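# Hang the power strip on two wall screws

## Task

Put the power strip's keyhole slots over the two screws so that it stays up by itself and sits level, with the narrow part of each keyhole slot pointing upward.

## Robot and tools

Robot: two arms, left_arm and right_arm, each with six joints and a two-finger parallel gripper. The arm names do not match image sides. Calibrated base positions in the scene frame: left_arm at (-0.032, +0.379, 0) m, right_arm at (-0.039, -0.357, +0.015) m, each turned very slightly about z. A two-camera stand is fixed to the floor behind the arms.

Frames: the scene frame has its origin at table-top height, halfway between the nominal bases, with +x pointing out over the table, +z up and left_arm on the +y side. Reported end_effector_position (metres) and end_effector_quat_wxyz are in this frame. That position is the point between the finger pads, roughly 1 cm behind the tips. On each gripper the fingers extend along its own +z and open and close along its own y. Offsets you command are NOT in scene axes: they run along the arm's current Hand target axes (the gripper's own frame).

Row format (used by execute_actions and move): 14 numbers, each in [-1, 1], always covering both arms: left_arm dx, dy, dz, rx, ry, rz, opening, then right_arm dx, dy, dz, rx, ry, rz, opening. The six pose numbers are an offset from that arm's Hand target as it stood when the action or move began; 1.0 equals 0.6 m of travel or 180 degrees of turn, and rx, ry, rz together form one rotation vector. Repeating the same offset in a later call moves the arm further. Sending six zeros re-requests the current Hand target. Opening is absolute, not an offset: +1 is fully open (0.094 m), -1 closed; 0 means half open, so repeat an arm's present opening if it should not change.

Tools:
- execute_actions(actions, cameras): actions is a list of actions; each action is a table of up to 15 rows, one row per 1/30 s step; a short table repeats its final row to fill 15 steps. Every row is measured from the action's start pose, not the previous row. Each action lasts 0.5 s. Images return only for an empty list or when cameras names them (["all"], [] or names).
- move(target, speed, blend, opening_speed, grip_force, blocking, cameras): target is one 14-number row or a list of up to 15 rows, all offsets from the same starting Hand targets. Grippers follow straight lines with no obstacle avoidance, ending together, 0.5 s minimum and 10 s maximum. speed: m/s, 0.002 to 2.9, default 0.25 (turn rate up to twice that in rad/s), one value or one per target. blend: corner rounding radius in m; 0 stops at each point. opening_speed: rate on the -1..1 opening scale per second, at least 0.2; use it to close gently. grip_force: newtons per finger pad, 10 to 50, one value or one per arm; it persists, and below 50 the fingers close slowly. blocking=false returns after about 0.5 s while the move continues. The result adds a move: line giving the ending (done, off_target, moving, held, fault) plus limits such as paced (pose clipped) or held (steps withheld). done means within 10 mm and 2 degrees; neither done nor off_target tells you about contact.
- wait(seconds 0 to 10, cameras): runs time with commands held.
- stop(cameras): brakes a running move.
- zoom_image(camera, region [x0, y0, x1, y1] pixels, at most 504 each way): enlarges part of the newest image of cam_head_left, cam_head_right, cam_high, cam_low, cam_left_wrist or cam_right_wrist (all 504x504).
- read_manual(section "licences"): licence text only.
- finished_scene(scene 1 or 2): ends the scene irreversibly; the strip must stay hung without the robot.

Result lines: Hand target (last commanded pose after clipping; next offsets count from it), end-effector pose, Joint positions (last value per arm is finger opening in m), Joint velocities (may read within noise or be omitted), joint torques (include arm weight; joints 1 to 3 wrap at ±28 N m), grip_measured (finger opening on the -1..1 scale, a few mm off; it keeps following the command even after touching a part), Tool commands, Actions left, and warnings MOTOR HOT (75 °C) or OVER-TEMPERATURE FAULT (90 °C, the arm folds and is lost for the scene; at 100 °C it collapses).

Behaviour to expect: each step limits commanded rotation to 40 degrees from the measured orientation, so big turns take several steps. Friction and load can leave a gripper a few cm short of its target; another command, even all zeros, re-requests it, or send the remaining gap as an offset. Tiny moves may not start. An arm blocked by something keeps pushing until you command the target back past the gripper. Near an arm's first joint axis, small gripper motions can swing the whole arm; avoid routing paths close to an arm's own base. Faster moves lag and overshoot more.

Avoid: letting the strip fall or leaving it off the table (fails the task); dropping parts or releasing them while moving; fast impacts or hard shoves on fixed or heavy items; any contact or pressing between the two arms, grippers or wrist cameras (the clearance check does not guard against that, and it can end the scene); loading the wrist-camera cables, since cable contact counts as hand contact; holding loads or pushing against unreachable poses for long (motor heat). Thinking time lets the scene run. Loose objects may occasionally get a brief push. Camera calibrations (intrinsics and T_world_to_cam) are given for each camera and are accurate to roughly a centimetre near the image middle; wrist images can lag during motion.

Each tool is called as name([rows], argument=value, ...), one row to a line, values as JSON.

## Session

execute_actions(actions=[])

Scene clock: 0.00 s.
left_arm: end_effector_position=(+0.3711, +0.3789, +0.1290) grip_measured=+1.000 end_effector_quat_wxyz=(+0.621, +0.017, +0.784, -0.012) | right_arm: end_effector_position=(+0.3430, -0.3681, +0.1078) grip_measured=+1.000 end_effector_quat_wxyz=(+0.573, +0.025, +0.819, +0.019)
Joint positions: left_arm=[-0.004 1.493 0.367 0.895 0.068 0.017 0.094] | right_arm=[-0.015 1.479 0.308 0.82 -0.056 0.042 0.094]
Joint velocities: within noise
Joint torques (N m): no reading
Heat: left arm: 25 °C; right arm: 24 °C.
Hand target: left_arm +0.3725, +0.3790, +0.1333; +0.625, +0.017, +0.780, -0.012 | right_arm +0.3463, -0.3682, +0.1157; +0.582, +0.024, +0.812, +0.019
Tool commands: left_gripper/opening=+1.0 right_gripper/opening=+1.0

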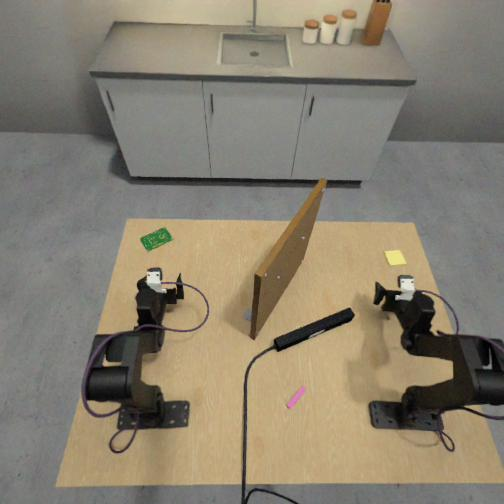

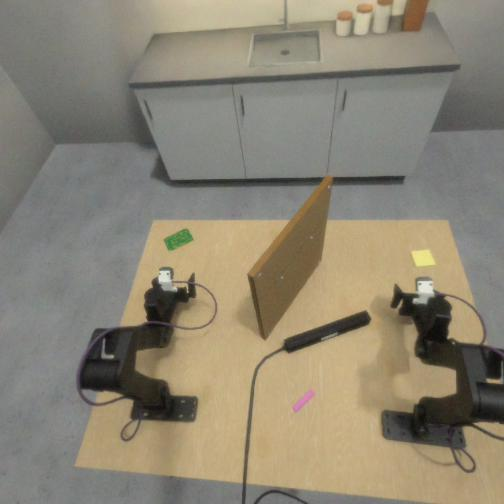

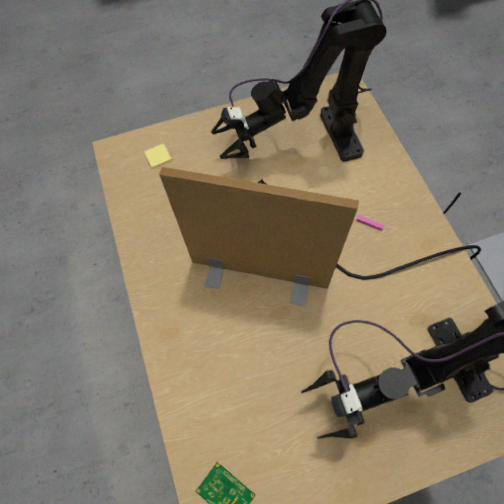

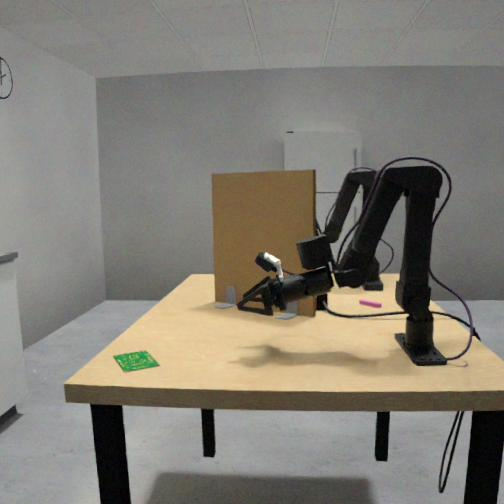

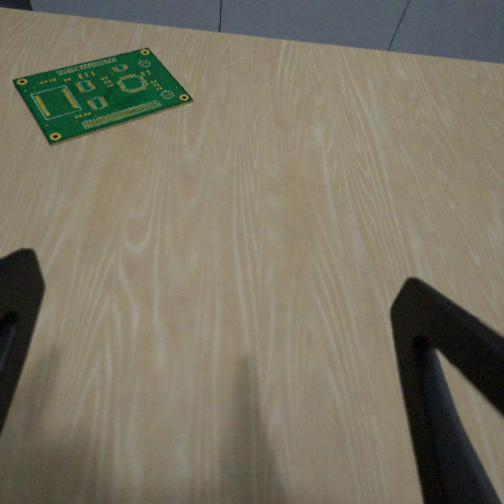

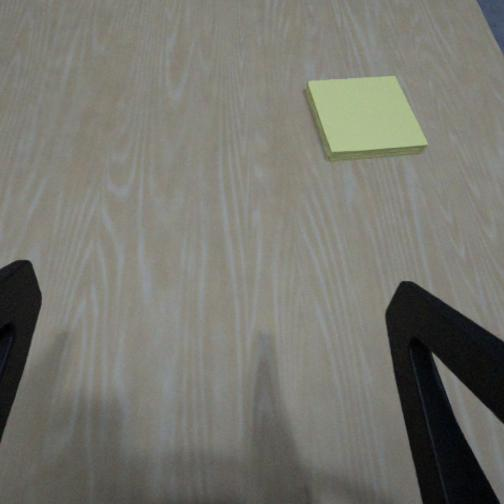

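zoom_image(camera="cam_head_left", region=[225, 170, 375, 370])

zoom_image(camera="cam_head_right", region=[230, 170, 390, 370])

zoom_image(camera="cam_head_right", region=[270, 300, 390, 370])

Scaled by 2.520 from the camera's 504x504 image, which has a finer 720x720 frame.

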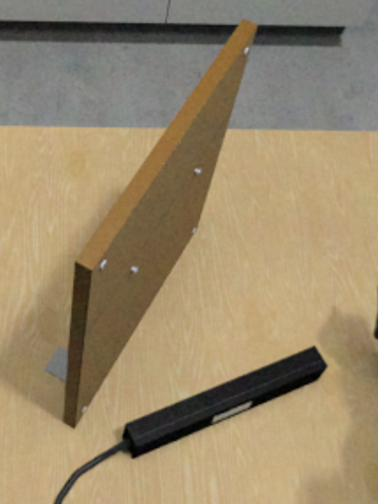

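Scaled by 2.520 from the camera's 504x504 image, which has a finer 720x720 frame.

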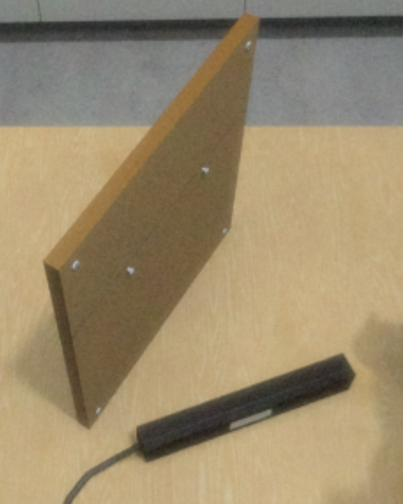

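Scaled by 4.200 from the camera's 504x504 image, which has a finer 720x720 frame.

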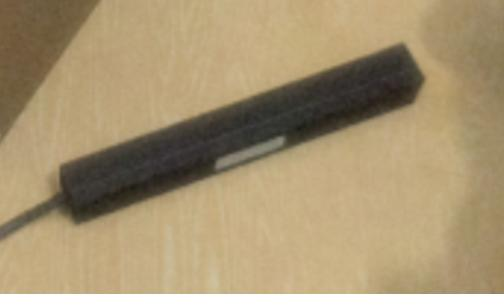

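move(target=[0,0,0,0,0,0,1,-0.35,0.3,-0.2,0,0.15,0,1], cameras=["cam_right_wrist","cam_head_right"])

Scene clock: 58.30 s.
left_arm: end_effector_position=(+0.3711, +0.3789, +0.1290) grip_measured=+1.000 end_effector_quat_wxyz=(+0.621, +0.017, +0.784, -0.012) | right_arm: end_effector_position=(+0.3017, -0.1996, +0.3564) grip_measured=+1.000 end_effector_quat_wxyz=(+0.370, +0.013, +0.929, +0.028)
Joint positions: left_arm=[-0.004 1.493 0.367 0.895 0.068 0.017 0.094] | right_arm=[0.645 1.54 1.91 -1.256 0.362 0.499 0.094]
Joint torques (N m): left_arm=[-0.14 -5.35 6.49 2.14 -0.01 -0.04] | right_arm=[0.24 -4.56 10.44 1.19 0.34 0.13]
Heat: left arm: 32 °C; right arm: 30 °C.
Hand target: left_arm +0.3725, +0.3790, +0.1333; +0.625, +0.017, +0.780, -0.012 | right_arm +0.3031, -0.2016, +0.3634; +0.377, +0.019, +0.926, +0.024
Off the commanded pose: left_arm 0.005 m, 1 deg | right_arm 0.007 m, 1 deg.
move: done
camera_calibration:
cam_right_wrist: T_world_to_cam=[[0.0627691, -0.995861, 0.0657343, -0.248867], [-0.99579, -0.0669012, -0.0626672, 0.325848], [0.0668055, -0.061524, -0.995867, 0.423326], [0, 0, 0, 1]] pos_world=[0.311817, -0.199993, 0.458356]
Images, in order (width x height): cam_head_right 504x504, cam_right_wrist 504x504.

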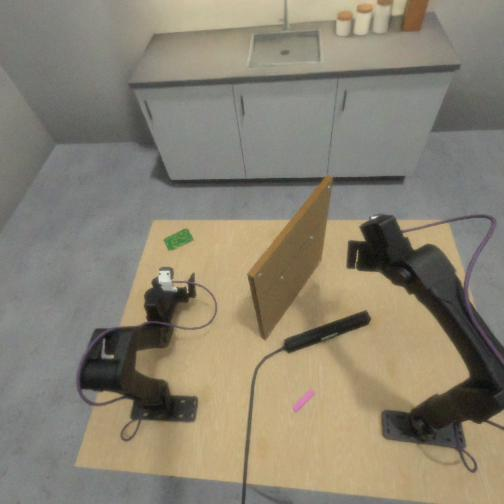

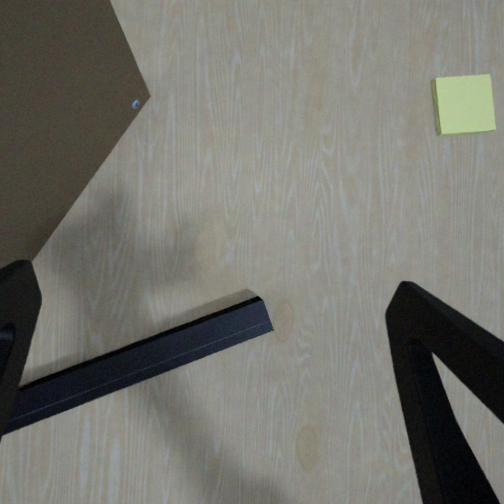

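move(target=[0,0,0,0,0,0,1,0.327,0,0.263,0,0.245,0,1], cameras=["cam_right_wrist","cam_head_right"])

Scene clock: 70.67 s.
left_arm: end_effector_position=(+0.3711, +0.3789, +0.1290) grip_measured=+1.000 end_effector_quat_wxyz=(+0.621, +0.017, +0.784, -0.012) | right_arm: end_effector_position=(+0.2691, -0.1877, +0.1168) grip_measured=+1.000 end_effector_quat_wxyz=(-0.001, +0.007, +1.000, +0.023)
Joint positions: left_arm=[-0.004 1.493 0.367 0.895 0.068 0.017 0.094] | right_arm=[0.522 1.859 1.543 -1.235 -0.042 0.495 0.094]
Joint torques (N m): left_arm=[-0.05 -5.49 6.27 2.17 0.01 0] | right_arm=[-0.65 -7.84 7.1 0.52 -0.1 -0.03]
Heat: left arm: 33 °C; right arm: 29 °C.
Hand target: left_arm +0.3725, +0.3790, +0.1333; +0.625, +0.017, +0.780, -0.012 | right_arm +0.2729, -0.1865, +0.1138; +0.002, +0.009, +1.000, +0.029
Off the commanded pose: left_arm 0.005 m, 1 deg | right_arm 0.005 m, 1 deg.
move: done
camera_calibration:
cam_right_wrist: T_world_to_cam=[[0.120135, -0.992757, 0.0014256, -0.226508], [-0.762885, -0.0913988, 0.640042, 0.129836], [-0.635275, -0.077979, -0.768339, 0.346953], [0, 0, 0, 1]] pos_world=[0.346672, -0.185946, 0.1838]
Images, in order (width x height): cam_head_right 504x504, cam_right_wrist 504x504.

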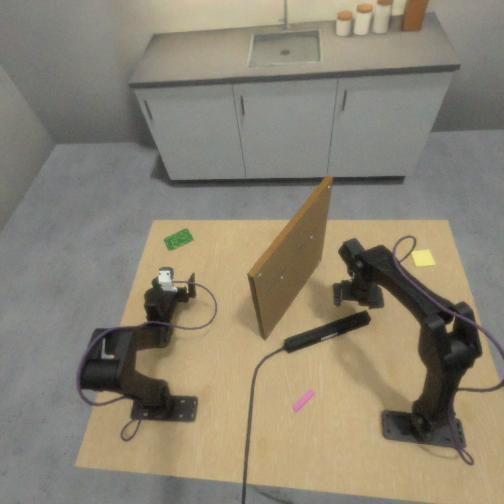

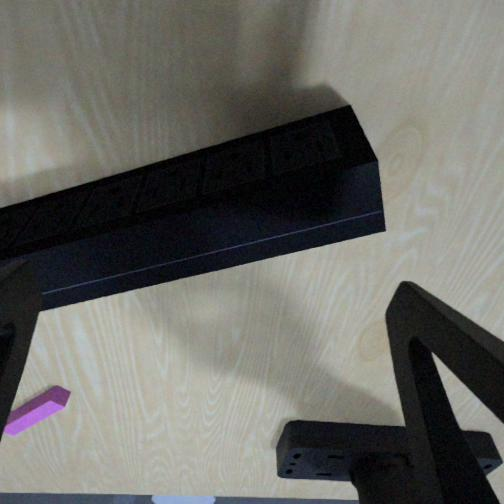

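move(target=[0,0,0,0,0,0,1,0.133,0.136,-0.2,0.011,0.019,-0.635,1], cameras=["cam_right_wrist","cam_head_right","cam_head_left"])

Scene clock: 114.80 s.
left_arm: end_effector_position=(+0.3711, +0.3789, +0.1290) grip_measured=+1.000 end_effector_quat_wxyz=(+0.621, +0.017, +0.784, -0.012) | right_arm: end_effector_position=(+0.1970, -0.1092, +0.2178) grip_measured=+1.000 end_effector_quat_wxyz=(-0.042, +0.831, -0.554, +0.005)
Joint positions: left_arm=[-0.004 1.493 0.367 0.895 0.068 0.017 0.094] | right_arm=[0.848 1.804 1.877 -1.559 -0.005 -1.16 0.094]
Joint torques (N m): left_arm=[-0.09 -5.52 6.31 2.11 0.05 -0.02] | right_arm=[0.51 -10.97 10.21 0.26 0.05 -0.01]
Heat: left arm: 34 °C; right arm: 28 °C.
Hand target: left_arm +0.3725, +0.3790, +0.1333; +0.625, +0.017, +0.780, -0.012 | right_arm +0.1942, -0.1106, +0.2383; +0.000, +0.835, -0.550, +0.000
Off the commanded pose: left_arm 0.005 m, 1 deg | right_arm 0.021 m, 5 deg.
joint sent to its limit (right arm) — joint 4 (wrist pitch), lower limit. The joint targets are off in orientation, not in position.
move: off_target (right_arm)
camera_calibration:
cam_right_wrist: T_world_to_cam=[[0.856779, 0.499804, 0.126987, -0.149578], [0.326674, -0.716575, 0.616283, -0.26038], [0.399016, -0.486535, -0.777219, 0.138409], [0, 0, 0, 1]] pos_world=[0.157987, -0.044481, 0.287037]
Images, in order (width x height): cam_head_left 504x504, cam_head_right 504x504, cam_right_wrist 504x504.

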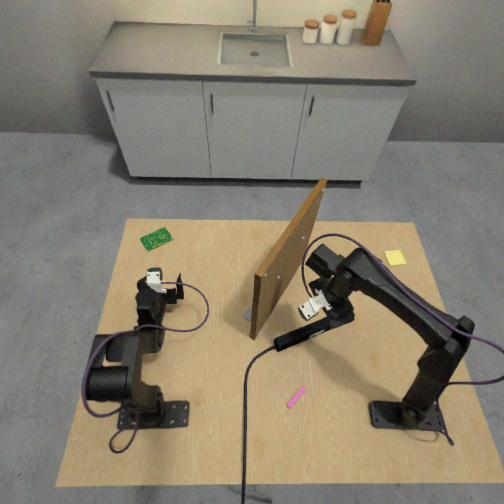

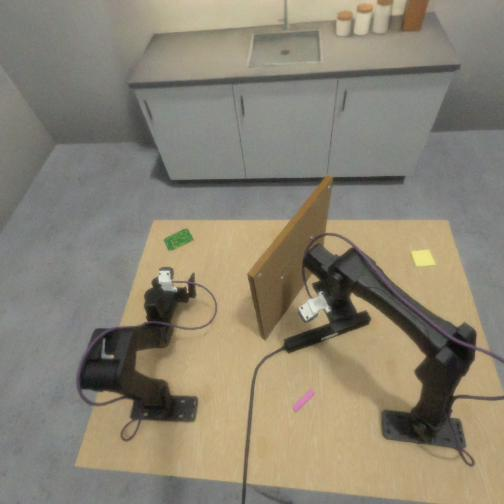

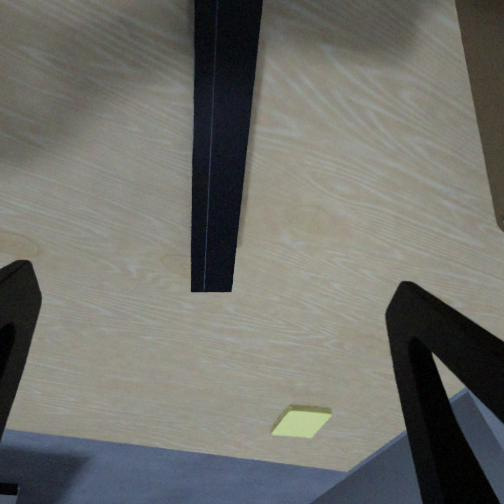

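move(target=[0,0,0,0,0,0,1,0,0,0.24,0,0,0,1], cameras=["cam_right_wrist","cam_head_right","cam_head_left"])

zoom_image(camera="cam_head_right", region=[270, 280, 390, 370])

Scene clock: 138.20 s.
left_arm: end_effector_position=(+0.3711, +0.3789, +0.1290) grip_measured=+1.000 end_effector_quat_wxyz=(+0.621, +0.017, +0.784, -0.012) | right_arm: end_effector_position=(+0.1931, -0.1136, +0.0970) grip_measured=+1.000 end_effector_quat_wxyz=(+0.003, +0.832, -0.554, -0.003)
Joint positions: left_arm=[-0.004 1.493 0.367 0.895 0.068 0.017 0.094] | right_arm=[0.848 1.836 1.435 -1.177 -0.004 -1.161 0.094]
Joint torques (N m): left_arm=[-0.01 -5.63 6.26 2.08 0.02 -0.05] | right_arm=[0.57 -7.58 7.02 0.46 0.02 -0.03]
Heat: left arm: 35 °C; right arm: 27 °C.
Hand target: left_arm +0.3725, +0.3790, +0.1333; +0.625, +0.017, +0.780, -0.012 | right_arm +0.1942, -0.1105, +0.0942; +0.000, +0.835, -0.550, +0.000
Off the commanded pose: left_arm 0.005 m, 1 deg | right_arm 0.004 m, 1 deg.
move: done
camera_calibration:
cam_right_wrist: T_world_to_cam=[[0.861628, 0.506, 0.0395118, -0.120338], [0.366595, -0.674301, 0.641036, -0.193102], [0.351007, -0.537849, -0.766493, 0.0463902], [0, 0, 0, 1]] pos_world=[0.158194, -0.044367, 0.164098]
Images, in order (width x height): cam_head_left 504x504, cam_head_right 504x504, cam_right_wrist 504x504.

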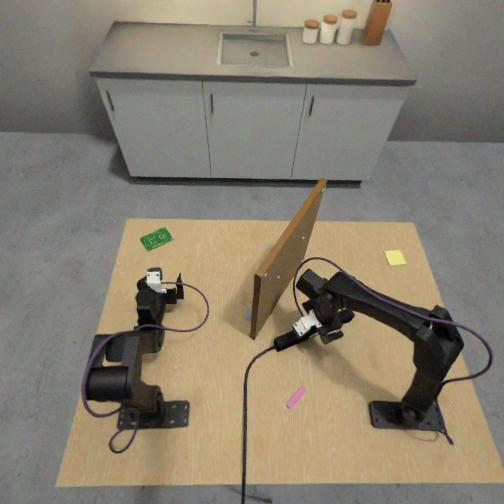

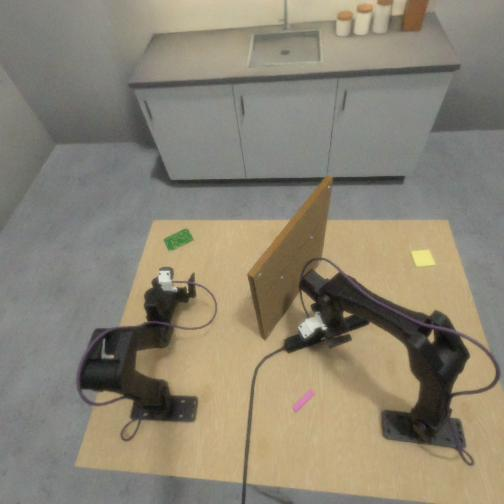

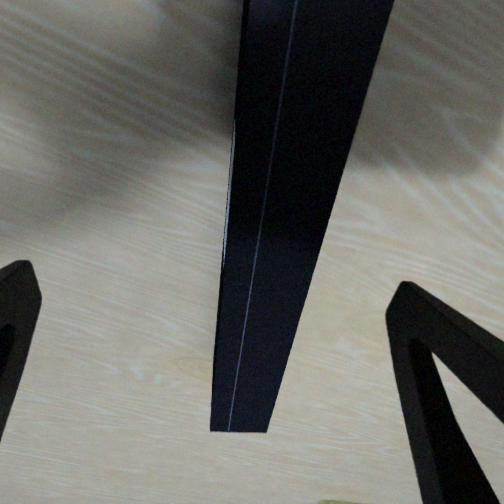

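Scaled by 4.200 from the camera's 504x504 image, which has a finer 720x720 frame.

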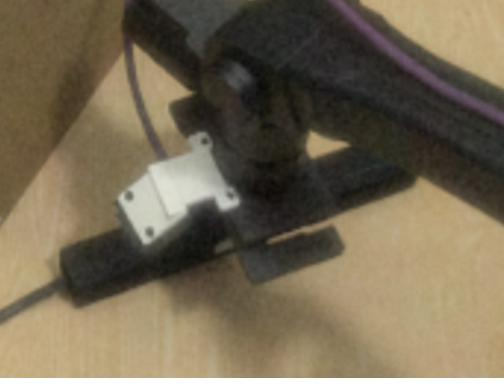

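move([
  [0,0,0,0,0,0,1,0,-0.033,0,0,0,0,1],
  [0,0,0,0,0,0,1,0,-0.033,0.085,0,0,0,1],
], speed=0.12, cameras=["cam_right_wrist","cam_head_right"])

zoom_image(camera="cam_head_right", region=[270, 280, 390, 370])

Scene clock: 156.47 s.
left_arm: end_effector_position=(+0.3711, +0.3789, +0.1290) grip_measured=+1.000 end_effector_quat_wxyz=(+0.621, +0.017, +0.784, -0.012) | right_arm: end_effector_position=(+0.2093, -0.1019, +0.0483) grip_measured=+1.000 end_effector_quat_wxyz=(+0.000, +0.836, -0.549, -0.002)
Joint positions: left_arm=[-0.004 1.493 0.367 0.895 0.068 0.017 0.094] | right_arm=[0.838 1.947 1.385 -1.009 -0.004 -1.183 0.094]
Joint torques (N m): left_arm=[-0.28 -5.65 6.37 2.1 0 -0.05] | right_arm=[-0.61 -7.92 6.63 0.42 0.02 -0.03]
Heat: left arm: 36 °C; right arm: 28 °C.
Hand target: left_arm +0.3725, +0.3790, +0.1333; +0.625, +0.017, +0.780, -0.012 | right_arm +0.2123, -0.1026, +0.0431; +0.000, +0.836, -0.549, +0.000
Off the commanded pose: left_arm 0.005 m, 1 deg | right_arm 0.006 m, 0 deg.
move: done
camera_calibration:
cam_right_wrist: T_world_to_cam=[[0.855388, 0.515913, 0.0463173, -0.136426], [0.371274, -0.673005, 0.639703, -0.160786], [0.361203, -0.529998, -0.767226, 0.00837664], [0, 0, 0, 1]] pos_world=[0.173367, -0.0333859, 0.115601]
Images, in order (width x height): cam_head_right 504x504, cam_right_wrist 504x504.

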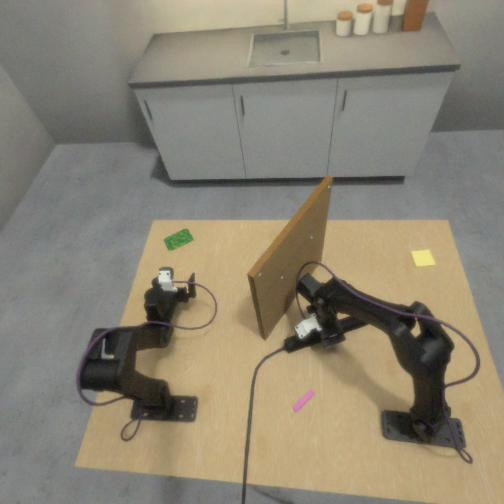

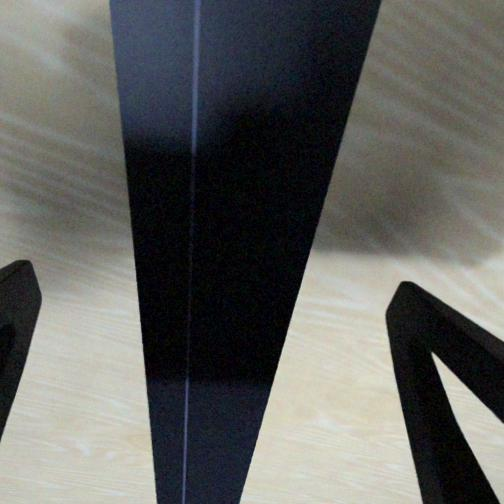

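Scaled by 4.200 from the camera's 504x504 image, which has a finer 720x720 frame.

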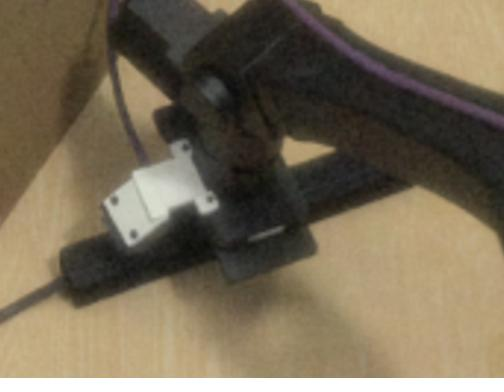

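move([
  [0,0,0,0,0,0,1,0,0,0.013,0,0,0,1],
  [0,0,0,0,0,0,1,0,0,0.013,0,0,0,-0.5],
], opening_speed=0.7, grip_force=30)

move(target=[0,0,0,0,0,0,1,0,0,-0.3,0,0,0,-0.5], speed=0.12, cameras=["all"])

zoom_image(camera="cam_head_right", region=[250, 240, 410, 370])

zoom_image(camera="cam_head_left", region=[240, 240, 400, 370])

Scene clock: 173.13 s.
left_arm: end_effector_position=(+0.3711, +0.3789, +0.1290) grip_measured=+1.000 end_effector_quat_wxyz=(+0.621, +0.017, +0.784, -0.012) | right_arm: end_effector_position=(+0.2110, -0.1002, +0.0449) grip_measured=-0.278 end_effector_quat_wxyz=(-0.007, +0.836, -0.549, +0.000)
Joint positions: left_arm=[-0.004 1.493 0.367 0.895 0.068 0.017 0.094] | right_arm=[0.838 1.947 1.37 -0.98 -0.003 -1.185 0.034]
Joint torques (N m): left_arm=[0.13 -5.64 6.12 2.14 0.01 -0.04] | right_arm=[-0.61 -7.13 6.23 0.48 0.01 -0.02]
Heat: left arm: 36 °C; right arm: 28 °C.
Hand target: left_arm +0.3725, +0.3790, +0.1333; +0.625, +0.017, +0.780, -0.012 | right_arm +0.2123, -0.1026, +0.0353; +0.000, +0.835, -0.550, +0.000
Off the commanded pose: left_arm 0.005 m, 1 deg | right_arm 0.010 m, 1 deg.
grip_force (N): 30, 30
move: done

Scene clock: 175.10 s.
left_arm: end_effector_position=(+0.3711, +0.3789, +0.1290) grip_measured=+1.000 end_effector_quat_wxyz=(+0.621, +0.017, +0.784, -0.012) | right_arm: end_effector_position=(+0.2080, -0.1035, +0.1872) grip_measured=-0.278 end_effector_quat_wxyz=(+0.006, +0.841, -0.542, -0.003)
Joint positions: left_arm=[-0.004 1.493 0.367 0.895 0.068 0.017 0.094] | right_arm=[0.838 1.925 1.913 -1.572 -0.003 -1.201 0.034]
Joint torques (N m): left_arm=[-0.03 -5.49 6.35 2.09 0.01 0] | right_arm=[-0.62 -13.33 11.18 0.2 0 0.13]
Heat: left arm: 36 °C; right arm: 29 °C.
Hand target: left_arm +0.3725, +0.3790, +0.1333; +0.625, +0.017, +0.780, -0.012 | right_arm +0.2123, -0.1027, +0.2153; +0.000, +0.836, -0.549, +0.000
Off the commanded pose: left_arm 0.005 m, 1 deg | right_arm 0.028 m, 1 deg.
joint sent to its limit (right arm) — joint 4 (wrist pitch), lower limit. The joint targets are off in orientation, not in position.
grip_force (N): 30, 30
move: off_target (right_arm)
camera_calibration:
cam_right_wrist: T_world_to_cam=[[0.846113, 0.531916, 0.0340379, -0.135023], [0.38885, -0.659693, 0.643118, -0.253123], [0.36454, -0.530915, -0.76501, 0.113344], [0, 0, 0, 1]] pos_world=[0.171353, -0.0349864, 0.254093]

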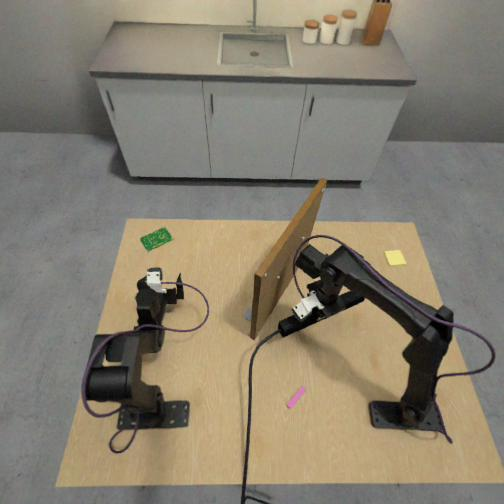

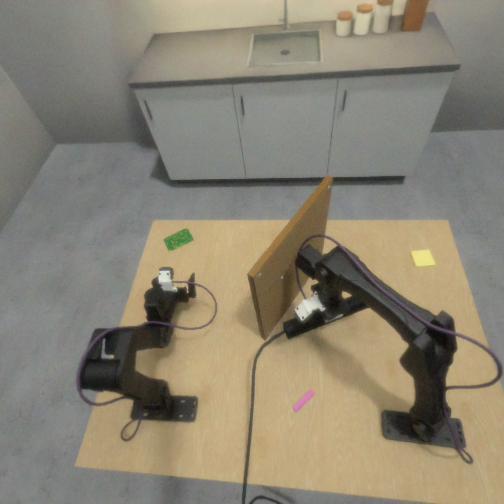

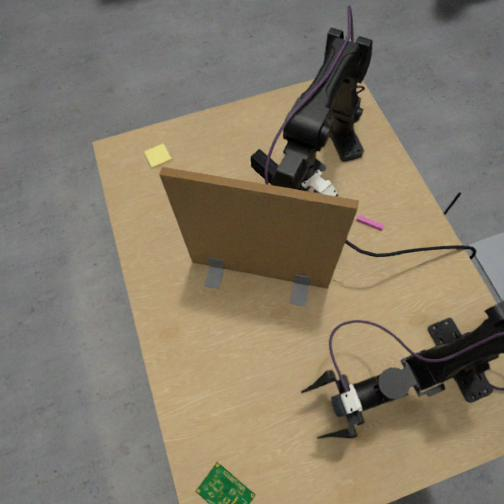

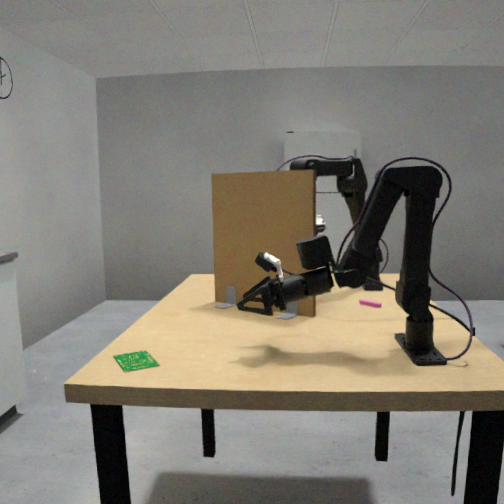

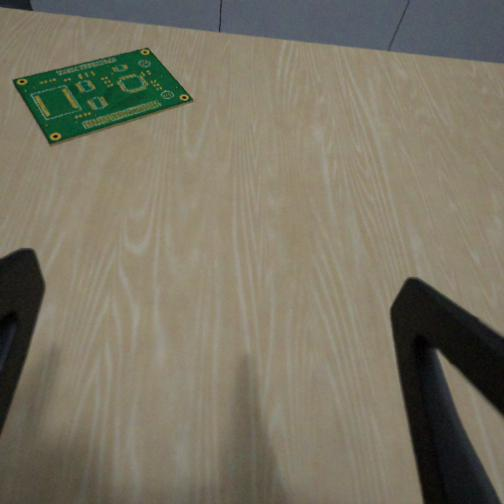

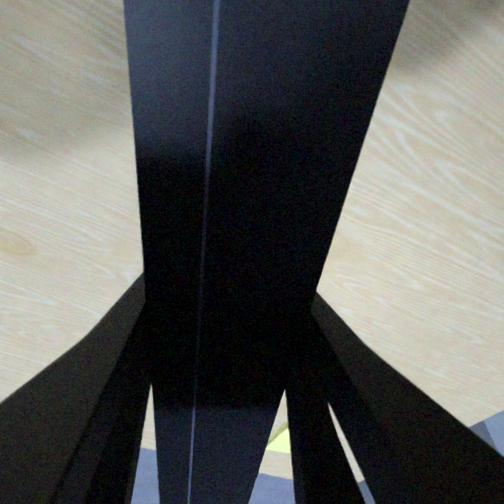

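Scaled by 3.150 from the camera's 504x504 image, which has a finer 720x720 frame.

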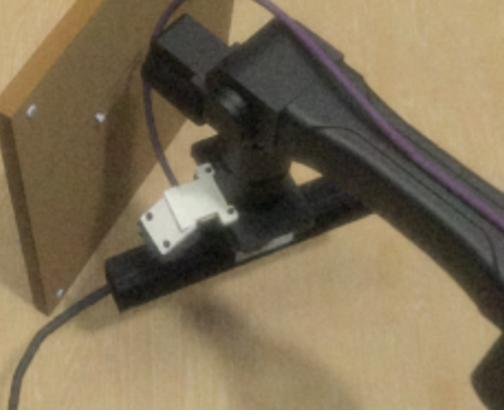

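Scaled by 3.150 from the camera's 504x504 image, which has a finer 720x720 frame.

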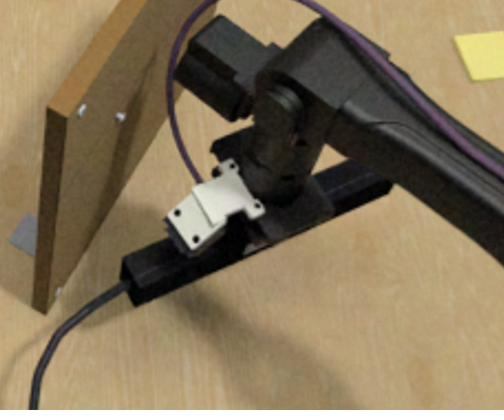

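move(target=[0,0,0,0,0,0,1,0.349,-0.064,0.025,0.333,0.033,0.057,-0.5], speed=0.2, cameras=["cam_head_left","cam_head_right","cam_right_wrist","cam_high"])

zoom_image(camera="cam_head_right", region=[300, 220, 460, 360])

Scene clock: 214.00 s.
left_arm: end_effector_position=(+0.3711, +0.3789, +0.1290) grip_measured=+1.000 end_effector_quat_wxyz=(+0.621, +0.017, +0.784, -0.012) | right_arm: end_effector_position=(+0.2993, -0.2707, +0.1640) grip_measured=-0.278 end_effector_quat_wxyz=(-0.339, +0.730, -0.537, +0.254)
Joint positions: left_arm=[-0.004 1.493 0.367 0.895 0.068 0.017 0.094] | right_arm=[0.26 1.137 0.706 -0.265 -0.059 -1.628 0.034]
Joint torques (N m): left_arm=[-0.18 -5.59 6.54 2.06 0.03 -0.02] | right_arm=[-2.19 -4.63 9.58 2.9 0.39 0.49]
Heat: left arm: 37 °C; right arm: 35 °C.
Hand target: left_arm +0.3725, +0.3790, +0.1333; +0.625, +0.017, +0.780, -0.012 | right_arm +0.3305, -0.2798, +0.2003; -0.390, +0.672, -0.545, +0.315
Off the commanded pose: left_arm 0.005 m, 1 deg | right_arm 0.049 m, 11 deg.
grip_force (N): 30, 30
move: off_target (right_arm)
camera_calibration:
cam_right_wrist: T_world_to_cam=[[0.530011, 0.309866, 0.789349, -0.211817], [-0.201961, -0.857935, 0.472398, -0.232769], [0.82359, -0.409793, -0.392134, -0.192232], [0, 0, 0, 1]] pos_world=[0.223576, -0.212841, 0.201776]
Images, in order (width x height): cam_head_left 504x504, cam_head_right 504x504, cam_high 504x504, cam_right_wrist 504x504.

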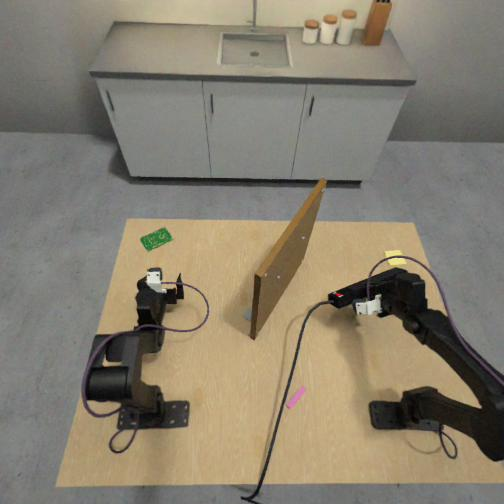

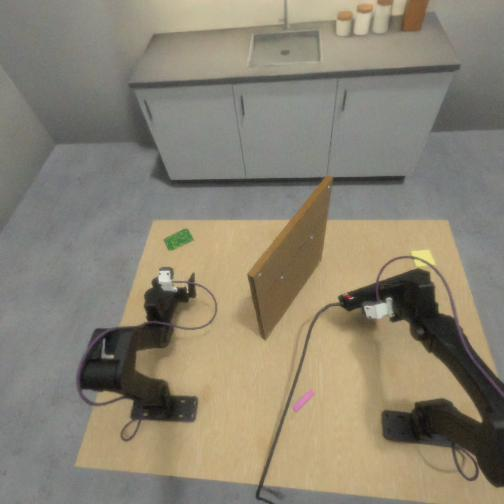

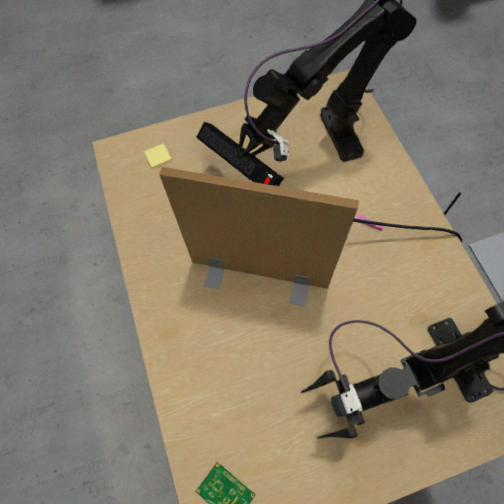

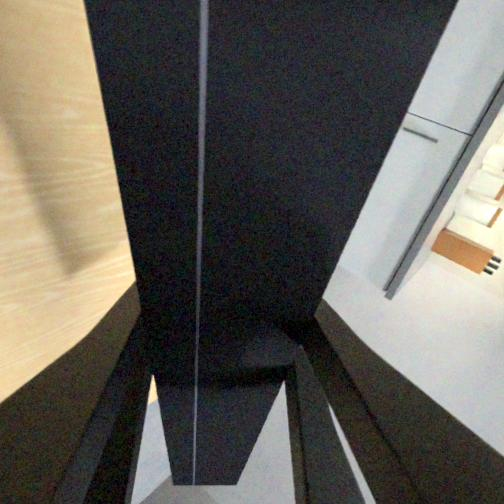

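Scaled by 3.150 from the camera's 504x504 image, which has a finer 720x720 frame.

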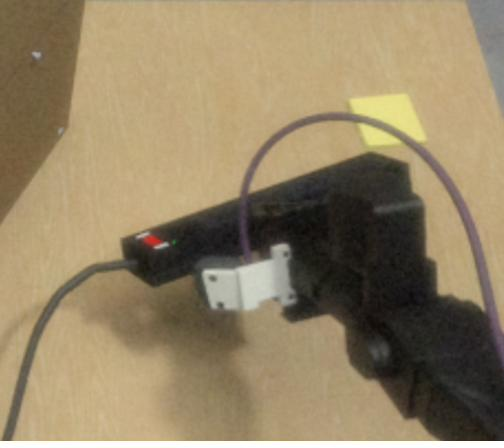

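move(target=[0,0,0,0,0,0,1,0,0.188,0.108,0,0,0,-0.5], speed=0.15, cameras=["cam_head_right","cam_high"])

Scene clock: 227.73 s.
left_arm: end_effector_position=(+0.3711, +0.3789, +0.1290) grip_measured=+1.000 end_effector_quat_wxyz=(+0.621, +0.017, +0.784, -0.012) | right_arm: end_effector_position=(+0.3139, -0.2743, +0.0518) grip_measured=-0.278 end_effector_quat_wxyz=(-0.360, +0.711, -0.533, +0.283)
Joint positions: left_arm=[-0.004 1.493 0.367 0.895 0.068 0.017 0.094] | right_arm=[0.248 1.509 0.356 0.533 -0.045 -1.626 0.034]
Joint torques (N m): left_arm=[0.06 -5.27 6.19 2.11 0 0.01] | right_arm=[-0.84 -3.86 6.82 2.57 0.32 0.47]
Heat: left arm: 38 °C; right arm: 36 °C.
Hand target: left_arm +0.3725, +0.3790, +0.1333; +0.625, +0.017, +0.780, -0.012 | right_arm +0.3306, -0.2797, +0.0703; -0.390, +0.672, -0.545, +0.315
Off the commanded pose: left_arm 0.005 m, 1 deg | right_arm 0.025 m, 7 deg.
grip_force (N): 30, 30
move: off_target (right_arm)
Images, in order (width x height): cam_head_right 504x504, cam_high 504x504.

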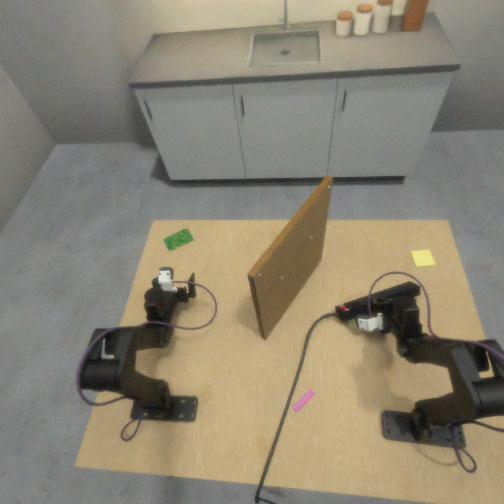

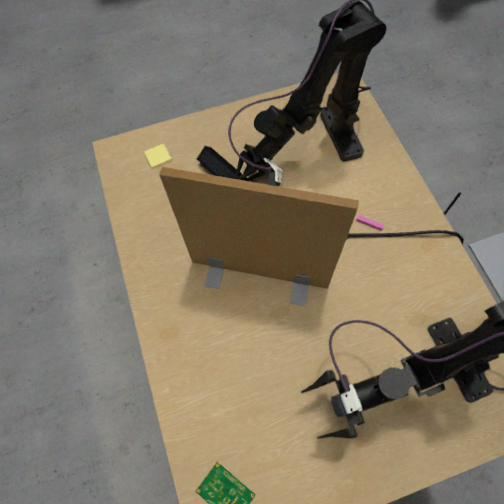

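move(target=[0,0,0,0,0,0,1,0,0.022,0.0125,0,0,0,-0.5], speed=0.08, cameras=["cam_right_wrist","cam_head_right"])

zoom_image(camera="cam_head_right", region=[320, 260, 440, 350])

Scene clock: 236.80 s.
left_arm: end_effector_position=(+0.3711, +0.3789, +0.1290) grip_measured=+1.000 end_effector_quat_wxyz=(+0.621, +0.017, +0.784, -0.012) | right_arm: end_effector_position=(+0.3199, -0.2724, +0.0457) grip_measured=-0.278 end_effector_quat_wxyz=(-0.372, +0.710, -0.519, +0.298)
Joint positions: left_arm=[-0.004 1.493 0.367 0.895 0.068 0.017 0.094] | right_arm=[0.248 1.594 0.336 0.679 -0.049 -1.646 0.034]
Joint torques (N m): left_arm=[0.16 -5.71 6.38 2.09 -0.02 0.01] | right_arm=[-0.88 -3.6 6.22 2.3 0.33 0.64]
Heat: left arm: 38 °C; right arm: 36 °C.
Hand target: left_arm +0.3725, +0.3790, +0.1333; +0.625, +0.017, +0.780, -0.012 | right_arm +0.3305, -0.2797, +0.0550; -0.390, +0.672, -0.545, +0.315
Off the commanded pose: left_arm 0.005 m, 1 deg | right_arm 0.016 m, 6 deg.
grip_force (N): 30, 30
move: off_target (right_arm)
camera_calibration:
cam_right_wrist: T_world_to_cam=[[0.43292, 0.301277, 0.849595, -0.102882], [-0.265281, -0.858178, 0.439497, -0.152495], [0.861514, -0.415648, -0.2916, -0.274643], [0, 0, 0, 1]] pos_world=[0.240695, -0.214027, 0.0743434]
Images, in order (width x height): cam_head_right 504x504, cam_right_wrist 504x504.

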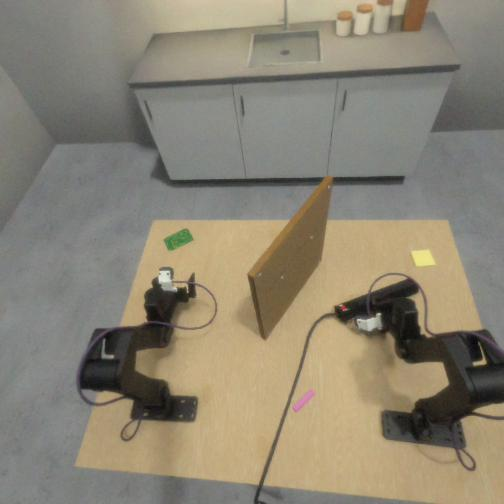

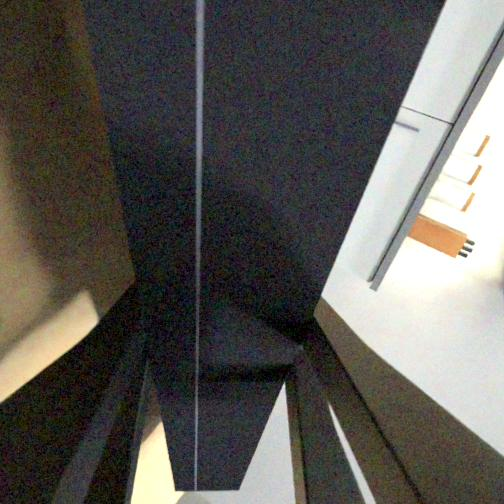

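Scaled by 4.200 from the camera's 504x504 image, which has a finer 720x720 frame.

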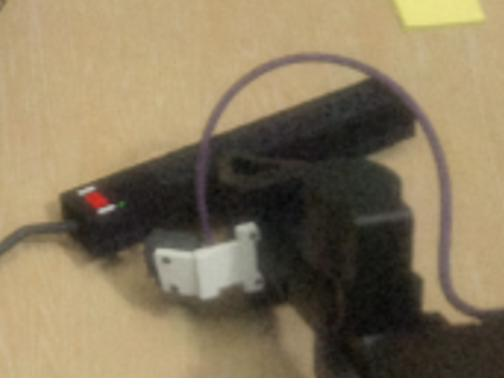

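move(target=[0,0,0,0,0,0,1,0,0.022,0.0125,0,0,0,-0.5], speed=0.08)

move(target=[0,0,0,0,0,0,1,0,0.015,0.008,0,0,0,-0.5], speed=0.08, cameras=["cam_right_wrist","cam_head_right"])

zoom_image(camera="cam_head_right", region=[320, 260, 440, 350])

Scene clock: 243.03 s.
left_arm: end_effector_position=(+0.3711, +0.3789, +0.1290) grip_measured=+1.000 end_effector_quat_wxyz=(+0.621, +0.017, +0.784, -0.012) | right_arm: end_effector_position=(+0.3256, -0.2697, +0.0406) grip_measured=-0.278 end_effector_quat_wxyz=(-0.386, +0.707, -0.504, +0.312)
Joint positions: left_arm=[-0.004 1.493 0.367 0.895 0.068 0.017 0.094] | right_arm=[0.248 1.685 0.319 0.833 -0.057 -1.665 0.034]
Joint torques (N m): left_arm=[-0.28 -5.63 6.32 2.14 -0.02 -0.07] | right_arm=[-0.87 -3.43 5.53 2.01 0.42 0.8]
Heat: left arm: 38 °C; right arm: 37 °C.
Hand target: left_arm +0.3725, +0.3790, +0.1333; +0.625, +0.017, +0.780, -0.012 | right_arm +0.3304, -0.2797, +0.0399; -0.390, +0.672, -0.545, +0.315
Off the commanded pose: left_arm 0.005 m, 1 deg | right_arm 0.011 m, 6 deg.
grip_force (N): 30, 30
move: off_target (right_arm)

Scene clock: 244.00 s.
left_arm: end_effector_position=(+0.3711, +0.3789, +0.1290) grip_measured=+1.000 end_effector_quat_wxyz=(+0.621, +0.017, +0.784, -0.012) | right_arm: end_effector_position=(+0.3291, -0.2675, +0.0387) grip_measured=-0.278 end_effector_quat_wxyz=(-0.400, +0.702, -0.495, +0.321)
Joint positions: left_arm=[-0.004 1.493 0.367 0.895 0.068 0.017 0.094] | right_arm=[0.248 1.749 0.309 0.944 -0.065 -1.668 0.034]
Joint torques (N m): left_arm=[-0.03 -5.56 6.28 2.13 -0.02 0] | right_arm=[-0.75 -3.34 5.07 1.73 0.53 0.82]
Heat: left arm: 38 °C; right arm: 36 °C.
Hand target: left_arm +0.3725, +0.3790, +0.1333; +0.625, +0.017, +0.780, -0.012 | right_arm +0.3301, -0.2798, +0.0297; -0.390, +0.672, -0.545, +0.315
Off the commanded pose: left_arm 0.005 m, 1 deg | right_arm 0.015 m, 7 deg.
grip_force (N): 30, 30
move: off_target (right_arm)
camera_calibration:
cam_right_wrist: T_world_to_cam=[[0.353003, 0.304798, 0.884583, -0.0765841], [-0.279512, -0.867918, 0.410599, -0.139606], [0.892895, -0.392195, -0.221183, -0.289289], [0, 0, 0, 1]] pos_world=[0.246317, -0.211282, 0.0610815]
Images, in order (width x height): cam_head_right 504x504, cam_right_wrist 504x504.

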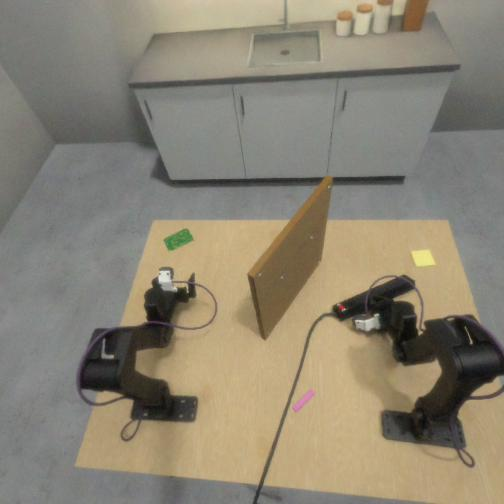

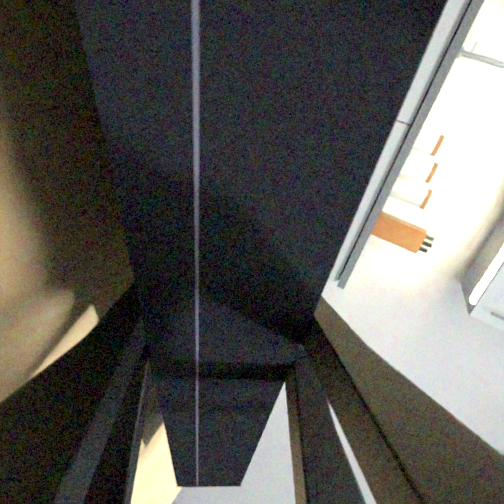

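Scaled by 4.200 from the camera's 504x504 image, which has a finer 720x720 frame.

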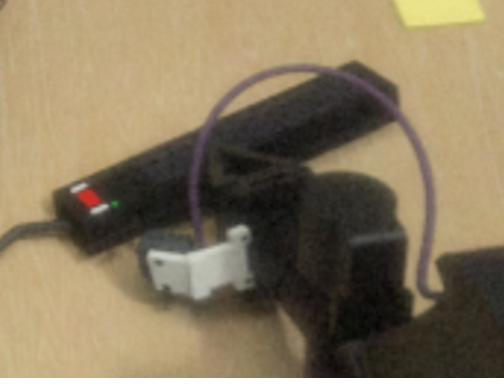

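move([
  [0,0,0,0,0,0,1,0,0,0,0,0,0,-0.02],
  [0,0,0,0,0,0,1,0,0.04,-0.09,0,0,0,-0.02],
], speed=0.08, opening_speed=0.5, cameras=["cam_right_wrist","cam_head_right"])

zoom_image(camera="cam_head_right", region=[320, 260, 440, 350])

Scene clock: 254.83 s.
left_arm: end_effector_position=(+0.3711, +0.3789, +0.1290) grip_measured=+1.000 end_effector_quat_wxyz=(+0.621, +0.017, +0.784, -0.012) | right_arm: end_effector_position=(+0.2734, -0.2882, +0.0331) grip_measured=-0.023 end_effector_quat_wxyz=(-0.389, +0.679, -0.539, +0.312)
Joint positions: left_arm=[-0.004 1.493 0.367 0.895 0.068 0.017 0.094] | right_arm=[0.248 1.569 0.095 0.948 -0.016 -1.584 0.046]
Joint torques (N m): left_arm=[-0.05 -5.64 6.32 2.09 -0.01 0] | right_arm=[-0.87 -5.35 4.22 1.69 0.03 0.09]
Heat: left arm: 38 °C; right arm: 36 °C.
Hand target: left_arm +0.3725, +0.3790, +0.1333; +0.625, +0.017, +0.780, -0.012 | right_arm +0.2726, -0.2920, +0.0357; -0.390, +0.672, -0.545, +0.315
Off the commanded pose: left_arm 0.005 m, 1 deg | right_arm 0.005 m, 1 deg.
grip_force (N): 30, 30
move: done
camera_calibration:
cam_right_wrist: T_world_to_cam=[[0.413421, 0.23661, 0.87926, -0.0816623], [-0.334774, -0.858513, 0.388435, -0.152298], [0.846764, -0.454941, -0.275716, -0.252577], [0, 0, 0, 1]] pos_world=[0.196649, -0.226335, 0.0613206]
Images, in order (width x height): cam_head_right 504x504, cam_right_wrist 504x504.

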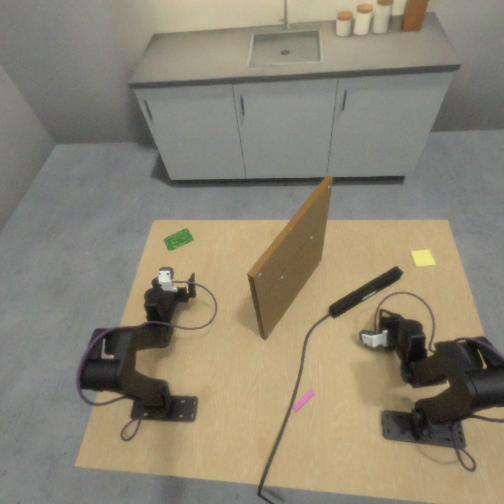

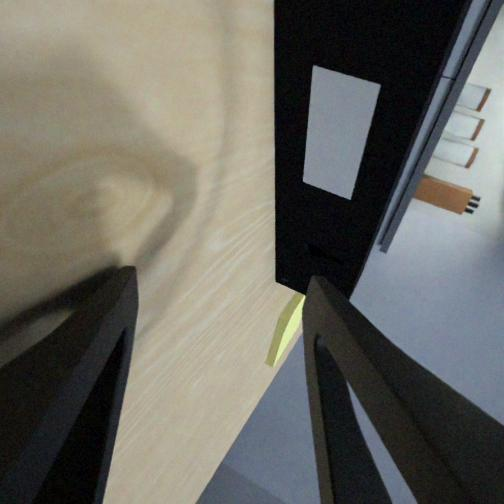

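Scaled by 4.200 from the camera's 504x504 image, which has a finer 720x720 frame.

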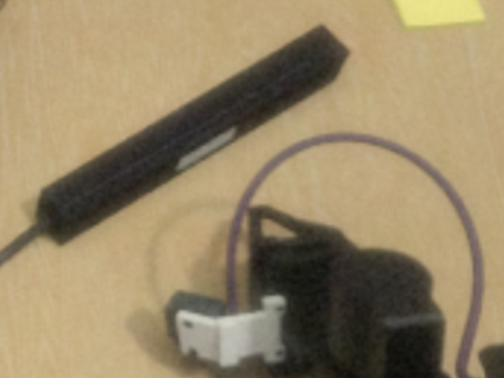

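zoom_image(camera="cam_right_wrist", region=[250, 180, 400, 310])

zoom_image(camera="cam_right_wrist", region=[260, 0, 480, 100])

Scaled by 3.360 from the camera's 504x504 image, which has a finer 720x720 frame.

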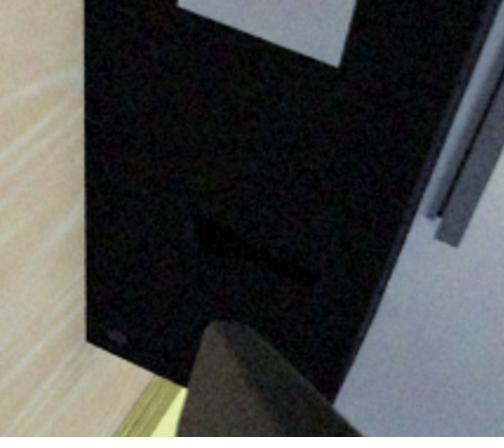

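Scaled by 2.291 from the camera's 504x504 image, which has a finer 720x720 frame.

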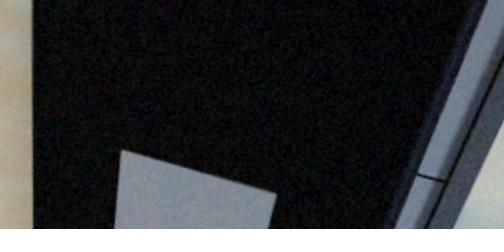

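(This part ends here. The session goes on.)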